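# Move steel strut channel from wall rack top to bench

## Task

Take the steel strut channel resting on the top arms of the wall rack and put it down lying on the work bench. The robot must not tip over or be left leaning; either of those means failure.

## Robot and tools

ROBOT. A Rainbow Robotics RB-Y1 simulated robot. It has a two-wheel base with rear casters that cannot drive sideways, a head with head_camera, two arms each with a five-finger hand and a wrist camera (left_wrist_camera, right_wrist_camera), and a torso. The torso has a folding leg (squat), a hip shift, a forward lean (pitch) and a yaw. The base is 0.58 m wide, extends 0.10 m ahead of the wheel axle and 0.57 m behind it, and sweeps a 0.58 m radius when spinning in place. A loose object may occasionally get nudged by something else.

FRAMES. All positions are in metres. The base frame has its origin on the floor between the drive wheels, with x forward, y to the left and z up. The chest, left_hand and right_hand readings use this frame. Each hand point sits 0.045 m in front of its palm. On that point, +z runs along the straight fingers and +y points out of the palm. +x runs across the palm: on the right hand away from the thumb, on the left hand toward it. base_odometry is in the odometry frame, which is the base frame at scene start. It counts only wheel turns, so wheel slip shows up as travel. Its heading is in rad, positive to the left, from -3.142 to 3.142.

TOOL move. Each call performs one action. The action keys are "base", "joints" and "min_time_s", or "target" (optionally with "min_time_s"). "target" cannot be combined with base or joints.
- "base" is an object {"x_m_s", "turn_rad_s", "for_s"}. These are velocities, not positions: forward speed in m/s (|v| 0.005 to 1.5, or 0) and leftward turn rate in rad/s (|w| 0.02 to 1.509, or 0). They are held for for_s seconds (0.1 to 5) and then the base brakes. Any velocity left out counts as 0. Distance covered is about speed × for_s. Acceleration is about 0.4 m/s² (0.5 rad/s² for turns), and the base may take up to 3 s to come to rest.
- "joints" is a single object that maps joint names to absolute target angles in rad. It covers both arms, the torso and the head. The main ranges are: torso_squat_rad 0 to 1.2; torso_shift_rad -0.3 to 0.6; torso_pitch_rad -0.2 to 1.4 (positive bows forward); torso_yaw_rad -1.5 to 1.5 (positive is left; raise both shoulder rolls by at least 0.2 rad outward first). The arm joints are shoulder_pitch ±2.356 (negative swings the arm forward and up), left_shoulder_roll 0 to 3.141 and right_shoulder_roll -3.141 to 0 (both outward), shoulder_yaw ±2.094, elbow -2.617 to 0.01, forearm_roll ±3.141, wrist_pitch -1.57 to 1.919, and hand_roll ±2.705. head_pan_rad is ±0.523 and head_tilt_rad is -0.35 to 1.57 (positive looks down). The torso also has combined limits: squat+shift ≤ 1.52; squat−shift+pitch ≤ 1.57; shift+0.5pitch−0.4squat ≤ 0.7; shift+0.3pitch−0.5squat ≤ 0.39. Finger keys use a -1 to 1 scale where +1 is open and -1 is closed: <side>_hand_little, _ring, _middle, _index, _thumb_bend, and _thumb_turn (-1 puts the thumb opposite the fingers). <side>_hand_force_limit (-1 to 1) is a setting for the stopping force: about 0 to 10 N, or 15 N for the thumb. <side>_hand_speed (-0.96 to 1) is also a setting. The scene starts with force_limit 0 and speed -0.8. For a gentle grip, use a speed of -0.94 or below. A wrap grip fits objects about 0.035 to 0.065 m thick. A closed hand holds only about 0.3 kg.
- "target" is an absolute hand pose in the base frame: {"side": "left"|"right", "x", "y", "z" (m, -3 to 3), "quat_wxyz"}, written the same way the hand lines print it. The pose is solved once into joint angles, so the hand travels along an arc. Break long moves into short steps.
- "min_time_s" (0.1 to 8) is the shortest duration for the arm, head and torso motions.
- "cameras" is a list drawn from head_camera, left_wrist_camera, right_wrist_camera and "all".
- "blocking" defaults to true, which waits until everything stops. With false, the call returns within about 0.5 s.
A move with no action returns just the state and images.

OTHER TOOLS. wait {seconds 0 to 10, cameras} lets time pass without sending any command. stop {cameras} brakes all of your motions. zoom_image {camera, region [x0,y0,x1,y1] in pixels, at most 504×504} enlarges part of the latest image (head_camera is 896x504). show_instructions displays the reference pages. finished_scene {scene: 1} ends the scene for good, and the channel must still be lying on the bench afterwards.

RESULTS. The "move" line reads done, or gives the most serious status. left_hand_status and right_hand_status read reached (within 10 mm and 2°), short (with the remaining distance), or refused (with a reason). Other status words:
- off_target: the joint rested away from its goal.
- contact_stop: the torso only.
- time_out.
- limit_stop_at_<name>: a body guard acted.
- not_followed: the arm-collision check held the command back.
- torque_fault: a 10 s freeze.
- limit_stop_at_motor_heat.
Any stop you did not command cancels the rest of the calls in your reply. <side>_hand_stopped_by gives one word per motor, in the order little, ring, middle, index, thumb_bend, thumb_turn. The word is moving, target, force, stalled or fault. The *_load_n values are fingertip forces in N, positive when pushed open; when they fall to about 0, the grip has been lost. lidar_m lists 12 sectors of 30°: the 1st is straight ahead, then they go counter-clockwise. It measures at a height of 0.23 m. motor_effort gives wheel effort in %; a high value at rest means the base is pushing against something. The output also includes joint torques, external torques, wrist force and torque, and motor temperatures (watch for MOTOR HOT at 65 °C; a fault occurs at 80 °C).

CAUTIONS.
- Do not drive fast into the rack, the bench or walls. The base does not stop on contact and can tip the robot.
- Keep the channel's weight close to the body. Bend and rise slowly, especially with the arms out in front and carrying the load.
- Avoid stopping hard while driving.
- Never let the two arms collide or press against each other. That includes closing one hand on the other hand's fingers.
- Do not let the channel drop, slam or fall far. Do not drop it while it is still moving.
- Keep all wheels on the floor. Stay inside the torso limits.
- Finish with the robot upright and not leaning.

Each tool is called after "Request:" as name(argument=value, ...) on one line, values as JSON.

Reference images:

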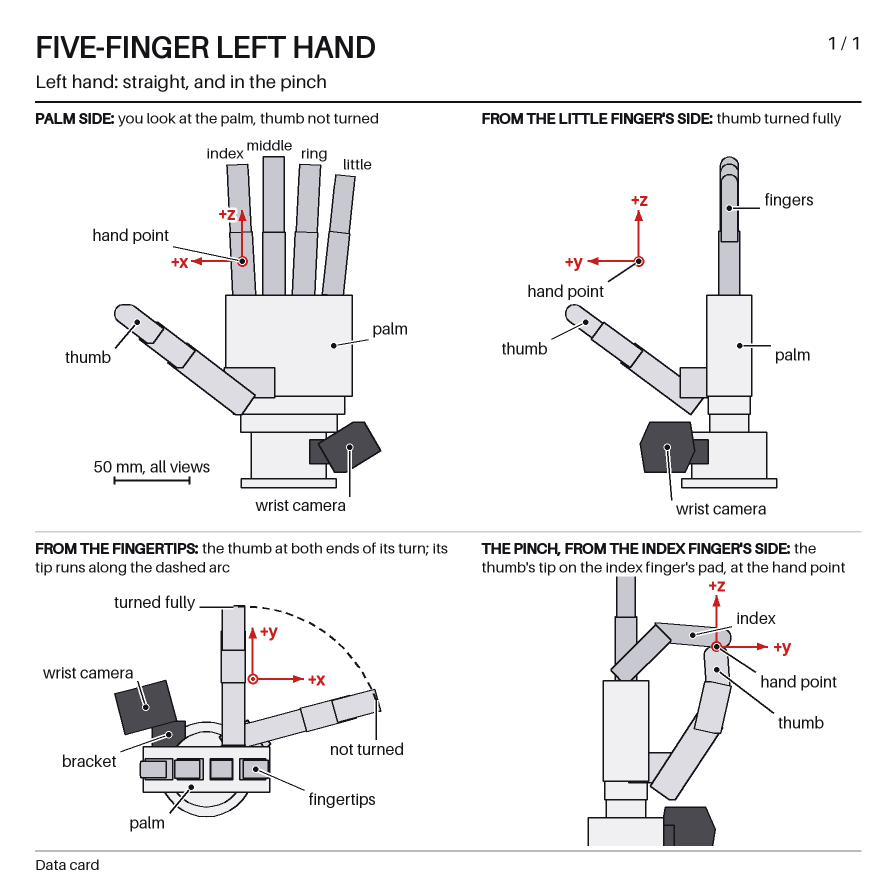

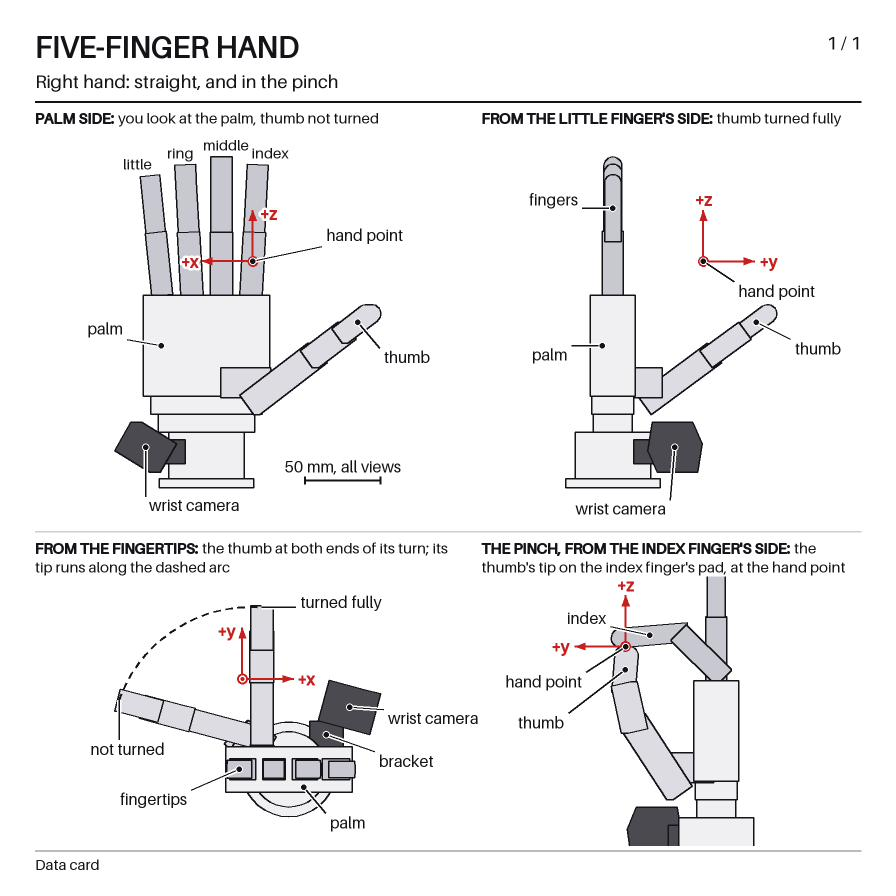

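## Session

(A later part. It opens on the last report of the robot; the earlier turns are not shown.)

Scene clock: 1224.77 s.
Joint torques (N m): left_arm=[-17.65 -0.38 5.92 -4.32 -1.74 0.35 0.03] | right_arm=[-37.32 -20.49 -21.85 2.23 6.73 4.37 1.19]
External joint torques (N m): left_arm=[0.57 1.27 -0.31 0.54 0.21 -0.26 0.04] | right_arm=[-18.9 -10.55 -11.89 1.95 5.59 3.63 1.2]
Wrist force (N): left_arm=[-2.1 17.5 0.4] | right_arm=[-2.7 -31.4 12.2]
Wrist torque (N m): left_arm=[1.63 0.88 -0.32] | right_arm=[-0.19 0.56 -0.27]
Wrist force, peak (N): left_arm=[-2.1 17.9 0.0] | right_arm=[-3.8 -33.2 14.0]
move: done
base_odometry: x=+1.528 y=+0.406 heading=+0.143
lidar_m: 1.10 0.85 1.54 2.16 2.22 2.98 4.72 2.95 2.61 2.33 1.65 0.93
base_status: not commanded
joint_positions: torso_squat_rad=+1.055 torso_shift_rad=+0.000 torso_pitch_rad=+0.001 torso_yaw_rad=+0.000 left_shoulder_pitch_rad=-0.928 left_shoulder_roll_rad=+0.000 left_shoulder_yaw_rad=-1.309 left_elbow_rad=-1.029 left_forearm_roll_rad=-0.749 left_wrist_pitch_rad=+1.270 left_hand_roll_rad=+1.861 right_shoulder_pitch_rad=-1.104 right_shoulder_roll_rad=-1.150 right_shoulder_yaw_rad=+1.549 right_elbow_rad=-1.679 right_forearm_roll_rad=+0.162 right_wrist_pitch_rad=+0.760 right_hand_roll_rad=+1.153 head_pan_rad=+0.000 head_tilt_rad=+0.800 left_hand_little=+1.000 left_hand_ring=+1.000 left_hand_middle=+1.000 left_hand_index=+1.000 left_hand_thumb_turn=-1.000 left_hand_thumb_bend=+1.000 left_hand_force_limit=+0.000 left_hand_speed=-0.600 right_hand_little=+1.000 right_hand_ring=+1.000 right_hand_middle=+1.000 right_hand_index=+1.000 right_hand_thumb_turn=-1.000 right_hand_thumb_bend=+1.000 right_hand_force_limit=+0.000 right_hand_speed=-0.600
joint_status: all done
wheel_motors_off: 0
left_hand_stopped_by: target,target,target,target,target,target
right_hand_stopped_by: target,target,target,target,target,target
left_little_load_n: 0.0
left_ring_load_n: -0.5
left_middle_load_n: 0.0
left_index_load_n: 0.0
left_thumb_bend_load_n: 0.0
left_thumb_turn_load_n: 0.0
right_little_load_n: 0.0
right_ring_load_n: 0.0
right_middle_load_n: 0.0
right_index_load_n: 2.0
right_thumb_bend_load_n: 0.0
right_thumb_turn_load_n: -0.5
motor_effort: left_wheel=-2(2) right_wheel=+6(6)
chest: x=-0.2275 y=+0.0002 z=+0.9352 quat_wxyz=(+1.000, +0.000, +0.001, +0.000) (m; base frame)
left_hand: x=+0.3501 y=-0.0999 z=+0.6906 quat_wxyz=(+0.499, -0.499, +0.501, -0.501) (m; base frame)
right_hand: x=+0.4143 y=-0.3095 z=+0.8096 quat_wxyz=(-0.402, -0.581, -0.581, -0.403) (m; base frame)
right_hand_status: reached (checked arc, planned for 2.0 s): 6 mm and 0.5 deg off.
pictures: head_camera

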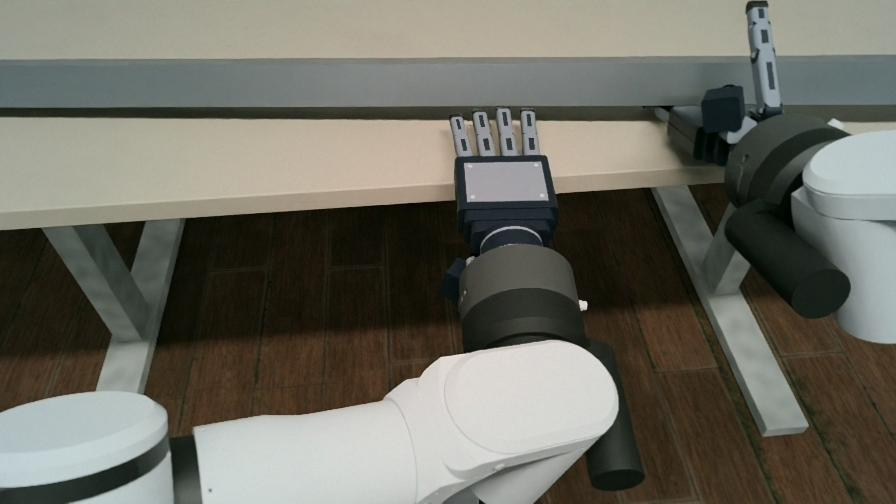

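Request:
move(target={"side":"right","x":0.407,"y":-0.31,"z":0.815,"quat_wxyz":[0.4053,0.5794,0.5794,0.4053]}, min_time_s=2, cameras=["head_camera"])

Request:
zoom_image(camera="head_camera", region=[600, 0, 896, 200])

Scene clock: 1238.70 s.
Joint torques (N m): left_arm=[-20 -0.84 5.99 -4.74 -2.34 0.49 0.09] | right_arm=[-33.62 -21.89 -21.02 2.79 7.21 5.27 0.86]
External joint torques (N m): left_arm=[-1.79 0.81 -0.24 0.12 -0.39 -0.12 0.1] | right_arm=[-15.56 -11.99 -11.07 2.64 6.04 4.52 0.87]
Wrist force (N): left_arm=[-2.1 18.4 -1.7] | right_arm=[-0.6 -30.7 13.2]
Wrist torque (N m): left_arm=[1.66 0.86 -0.35] | right_arm=[-0.18 0.70 -0.20]
Wrist force, peak (N): left_arm=[-3.0 20.6 -2.2] | right_arm=[-2.6 -31.9 12.4]
move: done
base_odometry: x=+1.528 y=+0.406 heading=+0.143
lidar_m: 1.09 0.86 1.55 2.14 2.22 3.00 4.71 2.93 2.62 2.34 1.64 0.93
base_status: not commanded
joint_positions: torso_squat_rad=+1.055 torso_shift_rad=+0.000 torso_pitch_rad=+0.001 torso_yaw_rad=+0.000 left_shoulder_pitch_rad=-0.928 left_shoulder_roll_rad=+0.000 left_shoulder_yaw_rad=-1.309 left_elbow_rad=-1.029 left_forearm_roll_rad=-0.749 left_wrist_pitch_rad=+1.270 left_hand_roll_rad=+1.861 right_shoulder_pitch_rad=-1.097 right_shoulder_roll_rad=-1.169 right_shoulder_yaw_rad=+1.550 right_elbow_rad=-1.721 right_forearm_roll_rad=+0.169 right_wrist_pitch_rad=+0.783 right_hand_roll_rad=+1.151 head_pan_rad=+0.000 head_tilt_rad=+0.800 left_hand_little=+1.000 left_hand_ring=+1.000 left_hand_middle=+1.000 left_hand_index=+1.000 left_hand_thumb_turn=-1.000 left_hand_thumb_bend=+1.000 left_hand_force_limit=+0.000 left_hand_speed=-0.600 right_hand_little=+1.000 right_hand_ring=+1.000 right_hand_middle=+1.000 right_hand_index=+1.000 right_hand_thumb_turn=-1.000 right_hand_thumb_bend=+1.000 right_hand_force_limit=+0.000 right_hand_speed=-0.600
joint_status: all done
wheel_motors_off: 0
left_hand_stopped_by: target,target,target,target,target,target
right_hand_stopped_by: target,target,target,target,target,target
left_little_load_n: 0.0
left_ring_load_n: 0.0
left_middle_load_n: -1.0
left_index_load_n: 0.0
left_thumb_bend_load_n: 0.0
left_thumb_turn_load_n: 0.0
right_little_load_n: 0.0
right_ring_load_n: 0.0
right_middle_load_n: 0.0
right_index_load_n: 2.5
right_thumb_bend_load_n: -0.5
right_thumb_turn_load_n: 0.0
motor_effort: left_wheel=-2(2) right_wheel=+6(7)
chest: x=-0.2275 y=+0.0002 z=+0.9352 quat_wxyz=(+1.000, +0.000, +0.001, +0.000) (m; base frame)
left_hand: x=+0.3500 y=-0.0998 z=+0.6902 quat_wxyz=(+0.499, -0.500, +0.501, -0.501) (m; base frame)
right_hand: x=+0.4061 y=-0.3091 z=+0.8099 quat_wxyz=(-0.402, -0.581, -0.581, -0.404) (m; base frame)
right_hand_status: reached (checked arc, planned for 2.0 s): 5 mm and 0.5 deg off.
pictures: head_camera

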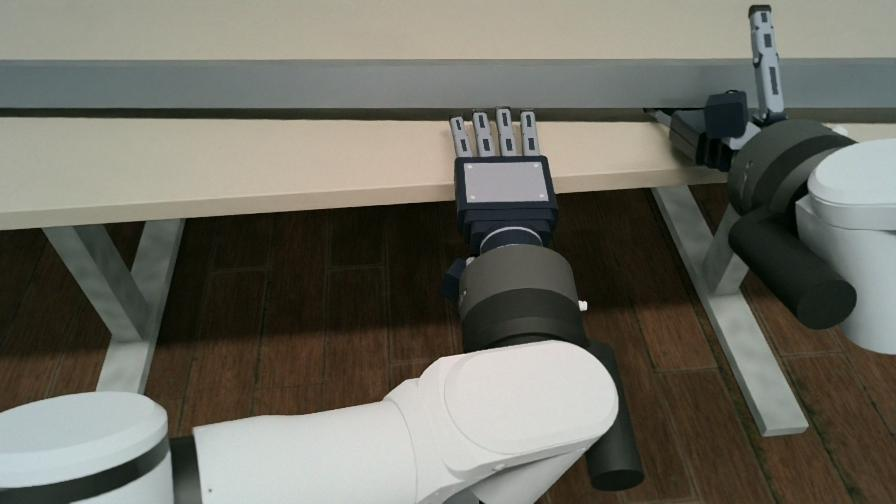

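Scaled by 1.703 from the camera's 896x504 image, which has a finer 1280x720 frame.

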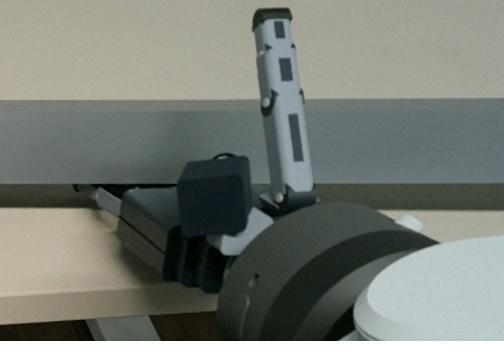

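Request:
move(target={"side":"right","x":0.412,"y":-0.31,"z":0.819,"quat_wxyz":[0.3608,0.6082,0.6082,0.3608]}, min_time_s=3, cameras=["head_camera"])

Request:
zoom_image(camera="head_camera", region=[600, 0, 896, 200])

Scene clock: 1248.63 s.
Joint torques (N m): left_arm=[-19.24 -0.92 6.12 -4.78 -1.88 0.66 -0.01] | right_arm=[-37.93 -18.81 -22.41 3.36 6.91 1.95 1.19]
External joint torques (N m): left_arm=[-1.03 0.73 -0.11 0.08 0.06 0.04 0] | right_arm=[-19.54 -9.61 -12.32 2.31 5.79 1.59 1.2]
Wrist force (N): left_arm=[-2.3 17.5 0.6] | right_arm=[-4.2 -29.3 15.8]
Wrist torque (N m): left_arm=[1.59 0.91 -0.33] | right_arm=[0.23 0.57 -0.25]
Wrist force, peak (N): left_arm=[-2.2 19.0 -3.3] | right_arm=[-4.3 -29.7 16.7]
move: done
base_odometry: x=+1.528 y=+0.406 heading=+0.144
lidar_m: 1.10 0.85 1.53 2.15 2.23 2.97 4.72 2.94 2.60 2.33 1.63 0.92
base_status: not commanded
joint_positions: torso_squat_rad=+1.055 torso_shift_rad=+0.000 torso_pitch_rad=+0.001 torso_yaw_rad=+0.000 left_shoulder_pitch_rad=-0.928 left_shoulder_roll_rad=+0.000 left_shoulder_yaw_rad=-1.309 left_elbow_rad=-1.029 left_forearm_roll_rad=-0.749 left_wrist_pitch_rad=+1.270 left_hand_roll_rad=+1.861 right_shoulder_pitch_rad=-1.246 right_shoulder_roll_rad=-1.221 right_shoulder_yaw_rad=+1.610 right_elbow_rad=-1.746 right_forearm_roll_rad=-0.168 right_wrist_pitch_rad=+0.708 right_hand_roll_rad=+1.343 head_pan_rad=+0.000 head_tilt_rad=+0.800 left_hand_little=+1.000 left_hand_ring=+1.000 left_hand_middle=+1.000 left_hand_index=+1.000 left_hand_thumb_turn=-1.000 left_hand_thumb_bend=+1.000 left_hand_force_limit=+0.000 left_hand_speed=-0.600 right_hand_little=+1.000 right_hand_ring=+1.000 right_hand_middle=+1.000 right_hand_index=+1.000 right_hand_thumb_turn=-1.000 right_hand_thumb_bend=+1.000 right_hand_force_limit=+0.000 right_hand_speed=-0.600
joint_status: all done
wheel_motors_off: 0
left_hand_stopped_by: target,target,target,target,target,target
right_hand_stopped_by: target,target,target,target,target,target
left_little_load_n: 0.0
left_ring_load_n: 0.0
left_middle_load_n: 0.0
left_index_load_n: 0.0
left_thumb_bend_load_n: 0.0
left_thumb_turn_load_n: 0.0
right_little_load_n: 0.0
right_ring_load_n: 0.0
right_middle_load_n: 0.0
right_index_load_n: 3.5
right_thumb_bend_load_n: 0.0
right_thumb_turn_load_n: 0.0
motor_effort: left_wheel=-2(2) right_wheel=+4(7)
chest: x=-0.2275 y=+0.0003 z=+0.9352 quat_wxyz=(+1.000, +0.000, +0.001, +0.000) (m; base frame)
left_hand: x=+0.3500 y=-0.0997 z=+0.6904 quat_wxyz=(+0.499, -0.500, +0.501, -0.501) (m; base frame)
right_hand: x=+0.4097 y=-0.3097 z=+0.8138 quat_wxyz=(-0.360, -0.607, -0.608, -0.363) (m; base frame)
right_hand_status: reached (checked arc, planned for 3.0 s): 6 mm and 0.3 deg off.
pictures: head_camera

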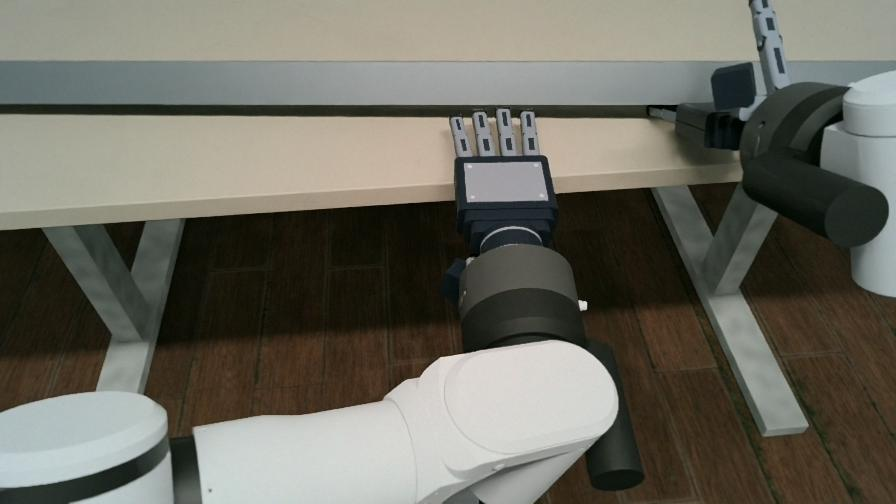

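Scaled by 1.703 from the camera's 896x504 image, which has a finer 1280x720 frame.

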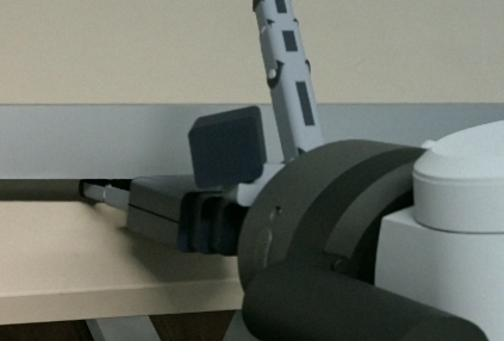

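Request:
move(target={"side":"right","x":0.402,"y":-0.31,"z":0.819,"quat_wxyz":[0.3608,0.6082,0.6082,0.3608]}, min_time_s=2.5, cameras=["head_camera"])

Request:
zoom_image(camera="head_camera", region=[600, 0, 896, 200])

Scene clock: 1265.20 s.
Joint torques (N m): left_arm=[-18.56 -1.27 5.83 -4.64 -1.94 0.66 0.09] | right_arm=[-19.09 -11.68 -9.28 0.26 0.83 0.68 0.26]
External joint torques (N m): left_arm=[-0.33 0.38 -0.4 0.22 0 0.05 0.1] | right_arm=[-1.02 -2.62 0.83 -0.75 -0.32 0.32 0.27]
Wrist force (N): left_arm=[-2.1 17.3 0.2] | right_arm=[-2.6 -2.0 2.6]
Wrist torque (N m): left_arm=[1.60 0.87 -0.31] | right_arm=[-0.12 0.47 -0.35]
Wrist force, peak (N): left_arm=[-2.2 18.0 0.8] | right_arm=[-4.4 -29.5 16.6]
move: done
base_odometry: x=+1.528 y=+0.406 heading=+0.143
lidar_m: 1.10 0.84 1.53 2.16 2.23 2.97 4.72 2.94 2.60 2.34 1.65 0.94
base_status: not commanded
joint_positions: torso_squat_rad=+1.055 torso_shift_rad=+0.000 torso_pitch_rad=+0.000 torso_yaw_rad=+0.000 left_shoulder_pitch_rad=-0.928 left_shoulder_roll_rad=+0.000 left_shoulder_yaw_rad=-1.309 left_elbow_rad=-1.029 left_forearm_roll_rad=-0.749 left_wrist_pitch_rad=+1.270 left_hand_roll_rad=+1.861 right_shoulder_pitch_rad=-1.253 right_shoulder_roll_rad=-1.245 right_shoulder_yaw_rad=+1.611 right_elbow_rad=-1.790 right_forearm_roll_rad=-0.178 right_wrist_pitch_rad=+0.733 right_hand_roll_rad=+1.349 head_pan_rad=+0.000 head_tilt_rad=+0.800 left_hand_little=+1.000 left_hand_ring=+1.000 left_hand_middle=+1.000 left_hand_index=+1.000 left_hand_thumb_turn=-1.000 left_hand_thumb_bend=+1.000 left_hand_force_limit=+0.000 left_hand_speed=-0.600 right_hand_little=+1.000 right_hand_ring=+1.000 right_hand_middle=+1.000 right_hand_index=+1.000 right_hand_thumb_turn=-1.000 right_hand_thumb_bend=+1.000 right_hand_force_limit=+0.000 right_hand_speed=-0.600
joint_status: all done
wheel_motors_off: 0
left_hand_stopped_by: target,target,target,target,target,target
right_hand_stopped_by: target,target,target,target,target,target
left_little_load_n: 0.0
left_ring_load_n: 0.0
left_middle_load_n: 0.0
left_index_load_n: 0.0
left_thumb_bend_load_n: 0.0
left_thumb_turn_load_n: 0.0
right_little_load_n: 0.0
right_ring_load_n: 0.0
right_middle_load_n: 0.0
right_index_load_n: 0.0
right_thumb_bend_load_n: 0.0
right_thumb_turn_load_n: 0.0
motor_effort: left_wheel=-2(3) right_wheel=+5(5)
chest: x=-0.2279 y=+0.0004 z=+0.9352 quat_wxyz=(+1.000, +0.000, +0.000, +0.000) (m; base frame)
left_hand: x=+0.3499 y=-0.0997 z=+0.6909 quat_wxyz=(+0.499, -0.499, +0.500, -0.501) (m; base frame)
right_hand: x=+0.4022 y=-0.3098 z=+0.8190 quat_wxyz=(-0.361, -0.608, -0.608, -0.361) (m; base frame)
right_hand_status: reached (checked arc, planned for 2.5 s): 0 mm and 0.0 deg off.
pictures: head_camera

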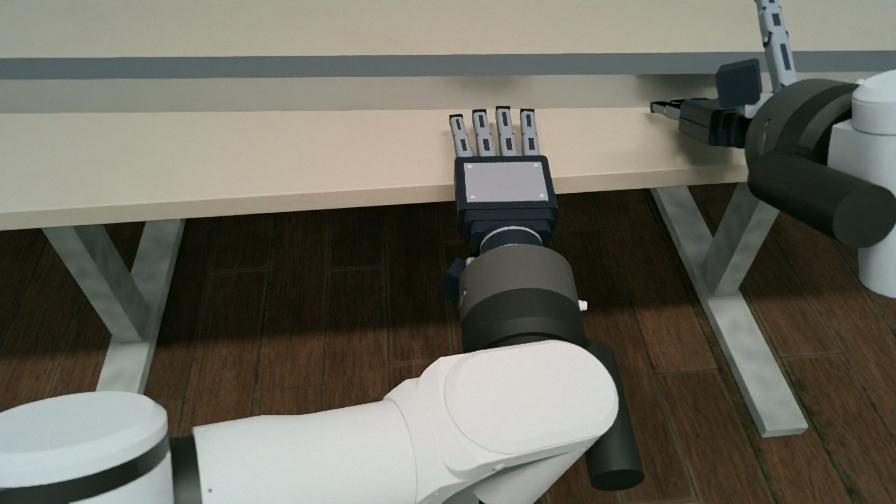

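Scaled by 1.703 from the camera's 896x504 image, which has a finer 1280x720 frame.

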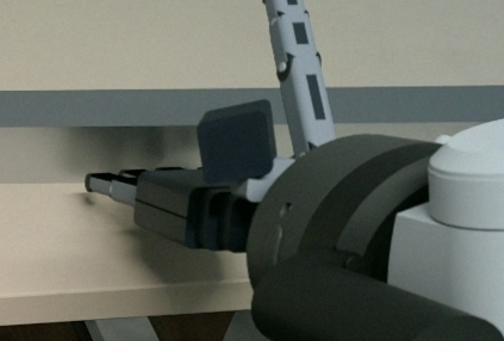

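Request:
zoom_image(camera="head_camera", region=[0, 0, 500, 240])

Request:
zoom_image(camera="head_camera", region=[500, 20, 740, 150])

Scaled by 1.008 from the camera's 896x504 image, which has a finer 1280x720 frame.

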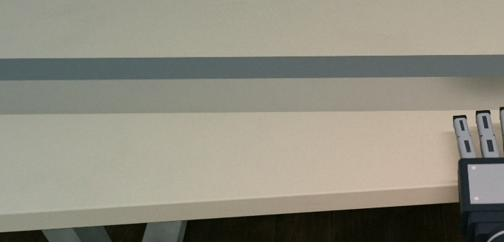

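Scaled by 2.100 from the camera's 896x504 image, which has a finer 1280x720 frame.

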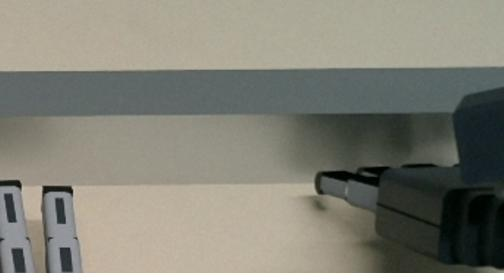

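Request:
move(target={"side":"right","x":0.3,"y":-0.32,"z":0.845,"quat_wxyz":[0.3608,0.6082,0.6082,0.3608]}, min_time_s=3)

Request:
move(target={"side":"left","x":0.26,"y":-0.1,"z":0.69,"quat_wxyz":[0.5,-0.5,0.5,-0.5]}, min_time_s=3, cameras=["head_camera"])

Scene clock: 1278.60 s.
Joint torques (N m): left_arm=[-19.04 -1.04 6.08 -4.43 -1.9 0.36 0.28] | right_arm=[-11.56 -10.67 -7.74 -0.97 1.62 0.63 -0.08]
External joint torques (N m): left_arm=[-0.81 0.6 -0.15 0.43 0.04 -0.25 0.29] | right_arm=[1.42 -2.59 1.38 -0.88 0.26 0.15 -0.07]
Wrist force (N): left_arm=[-2.2 17.8 0.5] | right_arm=[-2.9 -2.1 1.9]
Wrist torque (N m): left_arm=[1.65 0.87 -0.34] | right_arm=[-0.16 0.54 -0.46]
Wrist force, peak (N): left_arm=[-2.4 17.9 0.8] | right_arm=[-3.0 -2.2 2.7]
move: done
base_odometry: x=+1.528 y=+0.406 heading=+0.143
lidar_m: 1.10 0.85 1.53 2.16 2.23 2.99 4.71 2.95 2.60 2.34 1.64 0.92
base_status: not commanded
joint_positions: torso_squat_rad=+1.055 torso_shift_rad=+0.000 torso_pitch_rad=+0.000 torso_yaw_rad=+0.000 left_shoulder_pitch_rad=-0.928 left_shoulder_roll_rad=+0.000 left_shoulder_yaw_rad=-1.309 left_elbow_rad=-1.029 left_forearm_roll_rad=-0.749 left_wrist_pitch_rad=+1.270 left_hand_roll_rad=+1.861 right_shoulder_pitch_rad=-1.217 right_shoulder_roll_rad=-1.543 right_shoulder_yaw_rad=+1.624 right_elbow_rad=-2.274 right_forearm_roll_rad=-0.083 right_wrist_pitch_rad=+0.914 right_hand_roll_rad=+1.281 head_pan_rad=+0.000 head_tilt_rad=+0.800 left_hand_little=+1.000 left_hand_ring=+1.000 left_hand_middle=+1.000 left_hand_index=+1.000 left_hand_thumb_turn=-1.000 left_hand_thumb_bend=+1.000 left_hand_force_limit=+0.000 left_hand_speed=-0.600 right_hand_little=+1.000 right_hand_ring=+1.000 right_hand_middle=+1.000 right_hand_index=+1.000 right_hand_thumb_turn=-1.000 right_hand_thumb_bend=+1.000 right_hand_force_limit=+0.000 right_hand_speed=-0.600
joint_status: all done
wheel_motors_off: 0
left_hand_stopped_by: target,target,target,target,target,target
right_hand_stopped_by: target,target,target,target,target,target
left_little_load_n: 0.0
left_ring_load_n: 0.0
left_middle_load_n: 0.0
left_index_load_n: 0.0
left_thumb_bend_load_n: 0.0
left_thumb_turn_load_n: 0.0
right_little_load_n: 0.0
right_ring_load_n: 0.0
right_middle_load_n: 0.0
right_index_load_n: 0.0
right_thumb_bend_load_n: 0.0
right_thumb_turn_load_n: 0.0
motor_effort: left_wheel=-2(3) right_wheel=+5(5)
chest: x=-0.2279 y=+0.0004 z=+0.9352 quat_wxyz=(+1.000, +0.000, +0.000, +0.000) (m; base frame)
left_hand: x=+0.3499 y=-0.0997 z=+0.6909 quat_wxyz=(+0.499, -0.499, +0.500, -0.501) (m; base frame)
right_hand: x=+0.3001 y=-0.3198 z=+0.8450 quat_wxyz=(-0.361, -0.608, -0.608, -0.361) (m; base frame)
right_hand_status: reached (checked arc, planned for 3.0 s): 0 mm and 0.0 deg off.
pictures: none

Scene clock: 1281.93 s.
Joint torques (N m): left_arm=[-14.03 -2.95 5.53 -6.94 -2.19 0.64 -0.31] | right_arm=[-11.69 -10.78 -7.8 -0.78 1.75 0.57 -0.04]
External joint torques (N m): left_arm=[0.68 1 -1.28 -0.93 -0.07 0.31 -0.3] | right_arm=[1.3 -2.7 1.33 -0.69 0.39 0.1 -0.04]
Wrist force (N): left_arm=[-2.5 17.6 0.3] | right_arm=[-2.7 -2.0 1.9]
Wrist torque (N m): left_arm=[1.64 0.93 -0.47] | right_arm=[-0.12 0.51 -0.46]
Wrist force, peak (N): left_arm=[-2.4 18.0 0.3] | right_arm=[-2.6 -2.5 2.5]
move: done
base_odometry: x=+1.528 y=+0.406 heading=+0.143
lidar_m: 1.10 0.85 1.54 2.15 2.22 3.00 4.72 2.95 2.60 2.34 1.66 0.92
base_status: not commanded
joint_positions: torso_squat_rad=+1.055 torso_shift_rad=+0.000 torso_pitch_rad=+0.000 torso_yaw_rad=+0.000 left_shoulder_pitch_rad=-0.785 left_shoulder_roll_rad=+0.058 left_shoulder_yaw_rad=-1.413 left_elbow_rad=-1.403 left_forearm_roll_rad=-0.821 left_wrist_pitch_rad=+1.547 left_hand_roll_rad=+1.725 right_shoulder_pitch_rad=-1.217 right_shoulder_roll_rad=-1.543 right_shoulder_yaw_rad=+1.624 right_elbow_rad=-2.274 right_forearm_roll_rad=-0.083 right_wrist_pitch_rad=+0.914 right_hand_roll_rad=+1.281 head_pan_rad=+0.000 head_tilt_rad=+0.800 left_hand_little=+1.000 left_hand_ring=+1.000 left_hand_middle=+1.000 left_hand_index=+1.000 left_hand_thumb_turn=-1.000 left_hand_thumb_bend=+1.000 left_hand_force_limit=+0.000 left_hand_speed=-0.600 right_hand_little=+1.000 right_hand_ring=+1.000 right_hand_middle=+1.000 right_hand_index=+1.000 right_hand_thumb_turn=-1.000 right_hand_thumb_bend=+1.000 right_hand_force_limit=+0.000 right_hand_speed=-0.600
joint_status: all done
wheel_motors_off: 0
left_hand_stopped_by: target,target,target,target,target,target
right_hand_stopped_by: target,target,target,target,target,target
left_little_load_n: 0.0
left_ring_load_n: 0.0
left_middle_load_n: 0.0
left_index_load_n: 0.0
left_thumb_bend_load_n: 0.0
left_thumb_turn_load_n: 0.0
right_little_load_n: -0.5
right_ring_load_n: 0.0
right_middle_load_n: 0.0
right_index_load_n: -0.5
right_thumb_bend_load_n: 0.0
right_thumb_turn_load_n: 0.0
motor_effort: left_wheel=-2(3) right_wheel=+5(5)
chest: x=-0.2279 y=+0.0004 z=+0.9352 quat_wxyz=(+1.000, +0.000, +0.000, +0.000) (m; base frame)
left_hand: x=+0.2605 y=-0.1003 z=+0.6900 quat_wxyz=(+0.501, -0.500, +0.499, -0.500) (m; base frame)
left_hand_status: reached (checked arc, planned for 3.0 s): 1 mm and 0.1 deg off.
right_hand: x=+0.3001 y=-0.3198 z=+0.8450 quat_wxyz=(-0.361, -0.608, -0.608, -0.361) (m; base frame)
pictures: head_camera

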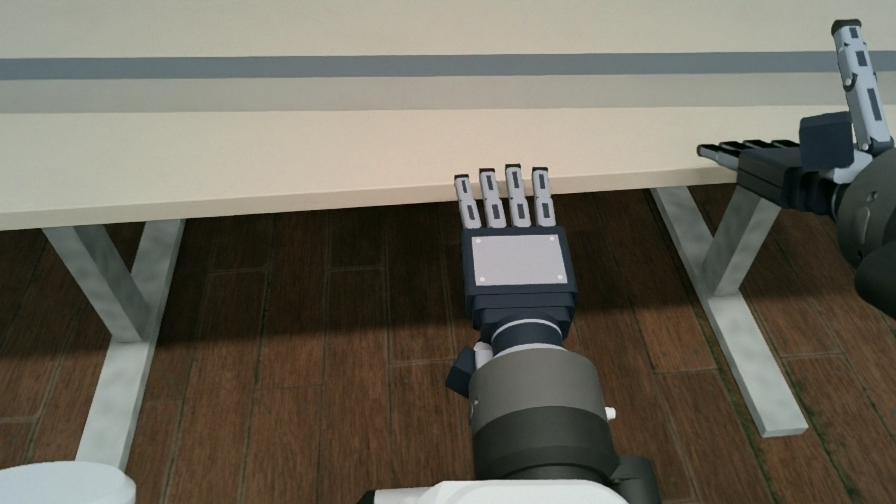

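Request:
move(base={"x_m_s":-0.15,"for_s":2})

Request:
move(joints={"head_pan_rad":0.5,"head_tilt_rad":0.5}, cameras=["head_camera"])

Request:
move(joints={"head_pan_rad":-0.5,"head_tilt_rad":0.5}, cameras=["head_camera"])

Scene clock: 1288.10 s.
Joint torques (N m): left_arm=[-15.03 -3.69 6.56 -6.52 -2.1 0.56 -0.22] | right_arm=[-12.55 -9.75 -8.23 -0.54 1.51 0.54 -0.12]
External joint torques (N m): left_arm=[-0.33 0.26 -0.25 -0.51 0.01 0.23 -0.21] | right_arm=[0.44 -1.68 0.89 -0.45 0.15 0.07 -0.11]
Wrist force (N): left_arm=[-2.3 17.7 0.3] | right_arm=[-2.4 -2.3 2.7]
Wrist torque (N m): left_arm=[1.65 0.89 -0.45] | right_arm=[-0.24 0.46 -0.46]
Wrist force, peak (N): left_arm=[-2.6 18.0 0.2] | right_arm=[-2.7 -2.3 2.6]
move: done
base_odometry: x=+1.231 y=+0.363 heading=+0.143
lidar_m: 1.40 1.10 1.95 2.15 2.21 2.97 4.41 3.59 2.58 2.34 2.06 1.16
base_status: done (sent for 2 of 2 s)
joint_positions: torso_squat_rad=+1.055 torso_shift_rad=+0.000 torso_pitch_rad=+0.000 torso_yaw_rad=+0.000 left_shoulder_pitch_rad=-0.784 left_shoulder_roll_rad=+0.058 left_shoulder_yaw_rad=-1.413 left_elbow_rad=-1.403 left_forearm_roll_rad=-0.821 left_wrist_pitch_rad=+1.547 left_hand_roll_rad=+1.725 right_shoulder_pitch_rad=-1.217 right_shoulder_roll_rad=-1.544 right_shoulder_yaw_rad=+1.624 right_elbow_rad=-2.274 right_forearm_roll_rad=-0.083 right_wrist_pitch_rad=+0.914 right_hand_roll_rad=+1.281 head_pan_rad=+0.000 head_tilt_rad=+0.800 left_hand_little=+1.000 left_hand_ring=+1.000 left_hand_middle=+1.000 left_hand_index=+1.000 left_hand_thumb_turn=-1.000 left_hand_thumb_bend=+1.000 left_hand_force_limit=+0.000 left_hand_speed=-0.600 right_hand_little=+1.000 right_hand_ring=+1.000 right_hand_middle=+1.000 right_hand_index=+1.000 right_hand_thumb_turn=-1.000 right_hand_thumb_bend=+1.000 right_hand_force_limit=+0.000 right_hand_speed=-0.600
joint_status: not commanded
wheel_motors_off: 0
left_hand_stopped_by: target,target,target,target,target,target
right_hand_stopped_by: target,target,target,target,target,target
left_little_load_n: 0.0
left_ring_load_n: 0.0
left_middle_load_n: 0.0
left_index_load_n: 0.0
left_thumb_bend_load_n: 0.0
left_thumb_turn_load_n: 0.0
right_little_load_n: 0.0
right_ring_load_n: 0.0
right_middle_load_n: 0.0
right_index_load_n: 0.0
right_thumb_bend_load_n: 0.0
right_thumb_turn_load_n: 0.0
motor_effort: left_wheel=-2(17) right_wheel=+7(44)
chest: x=-0.2281 y=+0.0004 z=+0.9352 quat_wxyz=(+1.000, +0.000, +0.000, +0.000) (m; base frame)
left_hand: x=+0.2604 y=-0.1003 z=+0.6900 quat_wxyz=(+0.501, -0.500, +0.499, -0.500) (m; base frame)
right_hand: x=+0.2999 y=-0.3199 z=+0.8451 quat_wxyz=(-0.361, -0.608, -0.608, -0.361) (m; base frame)
pictures: none

Scene clock: 1289.10 s.
Joint torques (N m): left_arm=[-15.09 -3.7 6.31 -6.56 -1.98 0.68 -0.19] | right_arm=[-12.64 -9.83 -8.65 -0.42 1.36 0.58 0]
External joint torques (N m): left_arm=[-0.38 0.24 -0.5 -0.55 0.14 0.35 -0.18] | right_arm=[0.34 -1.75 0.47 -0.33 0.01 0.11 0.01]
Wrist force (N): left_arm=[-2.3 17.2 0.5] | right_arm=[-2.0 -2.3 2.4]
Wrist torque (N m): left_arm=[1.56 0.92 -0.44] | right_arm=[-0.19 0.39 -0.42]
Wrist force, peak (N): left_arm=[-2.3 17.8 0.3] | right_arm=[-2.6 -2.4 2.3]
move: done
base_odometry: x=+1.231 y=+0.363 heading=+0.143
lidar_m: 1.40 1.09 1.95 2.15 2.22 2.97 4.42 3.59 2.57 2.33 2.07 1.17
base_status: not commanded
joint_positions: torso_squat_rad=+1.055 torso_shift_rad=+0.000 torso_pitch_rad=+0.000 torso_yaw_rad=+0.000 left_shoulder_pitch_rad=-0.784 left_shoulder_roll_rad=+0.058 left_shoulder_yaw_rad=-1.413 left_elbow_rad=-1.403 left_forearm_roll_rad=-0.821 left_wrist_pitch_rad=+1.547 left_hand_roll_rad=+1.725 right_shoulder_pitch_rad=-1.217 right_shoulder_roll_rad=-1.544 right_shoulder_yaw_rad=+1.624 right_elbow_rad=-2.274 right_forearm_roll_rad=-0.083 right_wrist_pitch_rad=+0.914 right_hand_roll_rad=+1.281 head_pan_rad=+0.500 head_tilt_rad=+0.500 left_hand_little=+1.000 left_hand_ring=+1.000 left_hand_middle=+1.000 left_hand_index=+1.000 left_hand_thumb_turn=-1.000 left_hand_thumb_bend=+1.000 left_hand_force_limit=+0.000 left_hand_speed=-0.600 right_hand_little=+1.000 right_hand_ring=+1.000 right_hand_middle=+1.000 right_hand_index=+1.000 right_hand_thumb_turn=-1.000 right_hand_thumb_bend=+1.000 right_hand_force_limit=+0.000 right_hand_speed=-0.600
joint_status: all done
wheel_motors_off: 0
left_hand_stopped_by: target,target,target,target,target,target
right_hand_stopped_by: target,target,target,target,target,target
left_little_load_n: 0.0
left_ring_load_n: 0.0
left_middle_load_n: 0.0
left_index_load_n: 0.0
left_thumb_bend_load_n: 0.0
left_thumb_turn_load_n: 0.0
right_little_load_n: 0.0
right_ring_load_n: 0.5
right_middle_load_n: 0.0
right_index_load_n: 0.0
right_thumb_bend_load_n: 0.0
right_thumb_turn_load_n: 0.0
motor_effort: left_wheel=-3(3) right_wheel=+7(8)
chest: x=-0.2281 y=+0.0004 z=+0.9352 quat_wxyz=(+1.000, +0.000, +0.000, +0.000) (m; base frame)
left_hand: x=+0.2604 y=-0.1003 z=+0.6900 quat_wxyz=(+0.501, -0.500, +0.499, -0.500) (m; base frame)
right_hand: x=+0.2999 y=-0.3199 z=+0.8451 quat_wxyz=(-0.361, -0.608, -0.608, -0.361) (m; base frame)
pictures: head_camera

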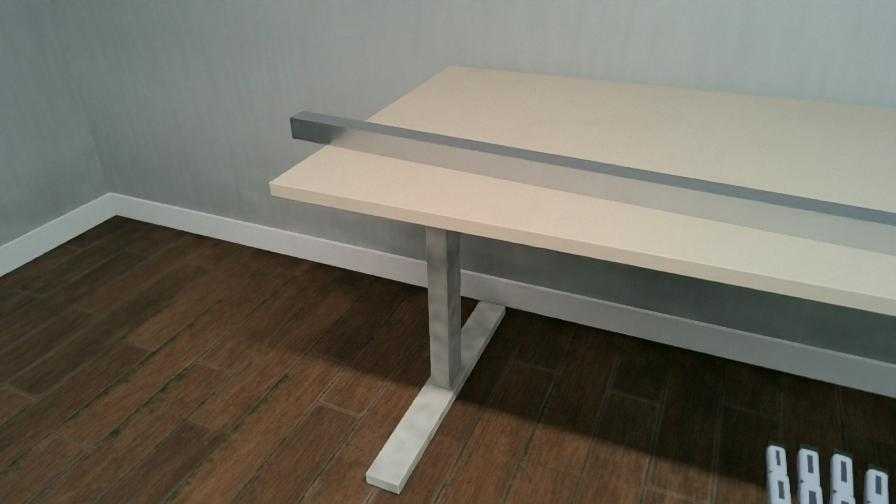

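Scene clock: 1290.43 s.
Joint torques (N m): left_arm=[-14.39 -3.64 6.34 -6.55 -2.06 0.69 -0.19] | right_arm=[-12.43 -9.72 -8.43 -0.57 1.67 0.55 -0.13]
External joint torques (N m): left_arm=[0.32 0.3 -0.47 -0.54 0.06 0.36 -0.18] | right_arm=[0.55 -1.64 0.7 -0.48 0.32 0.07 -0.12]
Wrist force (N): left_arm=[-2.2 17.7 0.3] | right_arm=[-2.2 -1.9 2.3]
Wrist torque (N m): left_arm=[1.66 0.88 -0.45] | right_arm=[-0.14 0.42 -0.42]
Wrist force, peak (N): left_arm=[-2.5 17.9 0.3] | right_arm=[-2.8 -2.3 2.5]
move: done
base_odometry: x=+1.231 y=+0.363 heading=+0.143
lidar_m: 1.40 1.11 1.96 2.14 2.21 2.98 4.42 3.60 2.57 2.33 2.06 1.17
base_status: not commanded
joint_positions: torso_squat_rad=+1.055 torso_shift_rad=+0.000 torso_pitch_rad=+0.000 torso_yaw_rad=+0.000 left_shoulder_pitch_rad=-0.784 left_shoulder_roll_rad=+0.058 left_shoulder_yaw_rad=-1.413 left_elbow_rad=-1.403 left_forearm_roll_rad=-0.821 left_wrist_pitch_rad=+1.547 left_hand_roll_rad=+1.725 right_shoulder_pitch_rad=-1.217 right_shoulder_roll_rad=-1.544 right_shoulder_yaw_rad=+1.624 right_elbow_rad=-2.274 right_forearm_roll_rad=-0.083 right_wrist_pitch_rad=+0.914 right_hand_roll_rad=+1.281 head_pan_rad=-0.500 head_tilt_rad=+0.500 left_hand_little=+1.000 left_hand_ring=+1.000 left_hand_middle=+1.000 left_hand_index=+1.000 left_hand_thumb_turn=-1.000 left_hand_thumb_bend=+1.000 left_hand_force_limit=+0.000 left_hand_speed=-0.600 right_hand_little=+1.000 right_hand_ring=+1.000 right_hand_middle=+1.000 right_hand_index=+1.000 right_hand_thumb_turn=-1.000 right_hand_thumb_bend=+1.000 right_hand_force_limit=+0.000 right_hand_speed=-0.600
joint_status: all done
wheel_motors_off: 0
left_hand_stopped_by: target,target,target,target,target,target
right_hand_stopped_by: target,target,target,target,target,target
left_little_load_n: 0.0
left_ring_load_n: 0.0
left_middle_load_n: 0.0
left_index_load_n: 0.0
left_thumb_bend_load_n: 0.0
left_thumb_turn_load_n: 0.5
right_little_load_n: 0.0
right_ring_load_n: 0.0
right_middle_load_n: 0.0
right_index_load_n: 0.0
right_thumb_bend_load_n: 0.0
right_thumb_turn_load_n: 0.0
motor_effort: left_wheel=-3(3) right_wheel=+7(8)
chest: x=-0.2281 y=+0.0004 z=+0.9352 quat_wxyz=(+1.000, +0.000, +0.000, +0.000) (m; base frame)
left_hand: x=+0.2604 y=-0.1003 z=+0.6900 quat_wxyz=(+0.501, -0.500, +0.499, -0.500) (m; base frame)
right_hand: x=+0.2999 y=-0.3199 z=+0.8451 quat_wxyz=(-0.361, -0.608, -0.608, -0.361) (m; base frame)
pictures: head_camera

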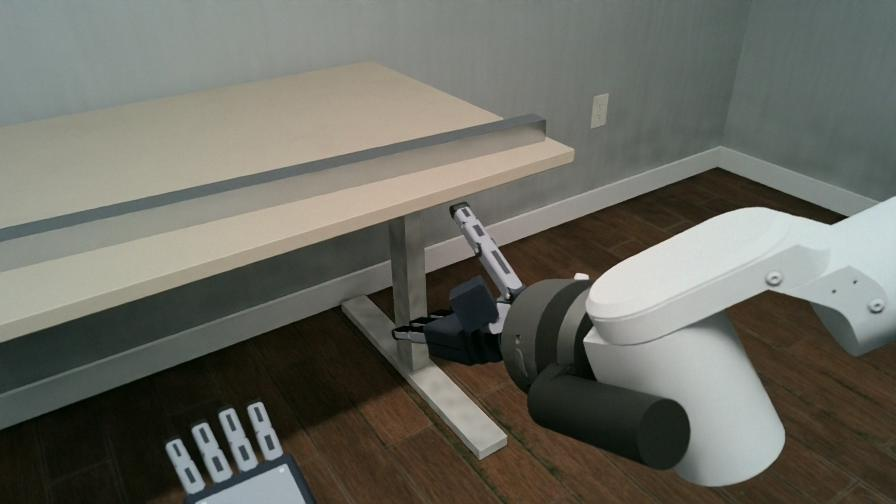

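Request:
finished_scene()

The scene is finished: the task was done.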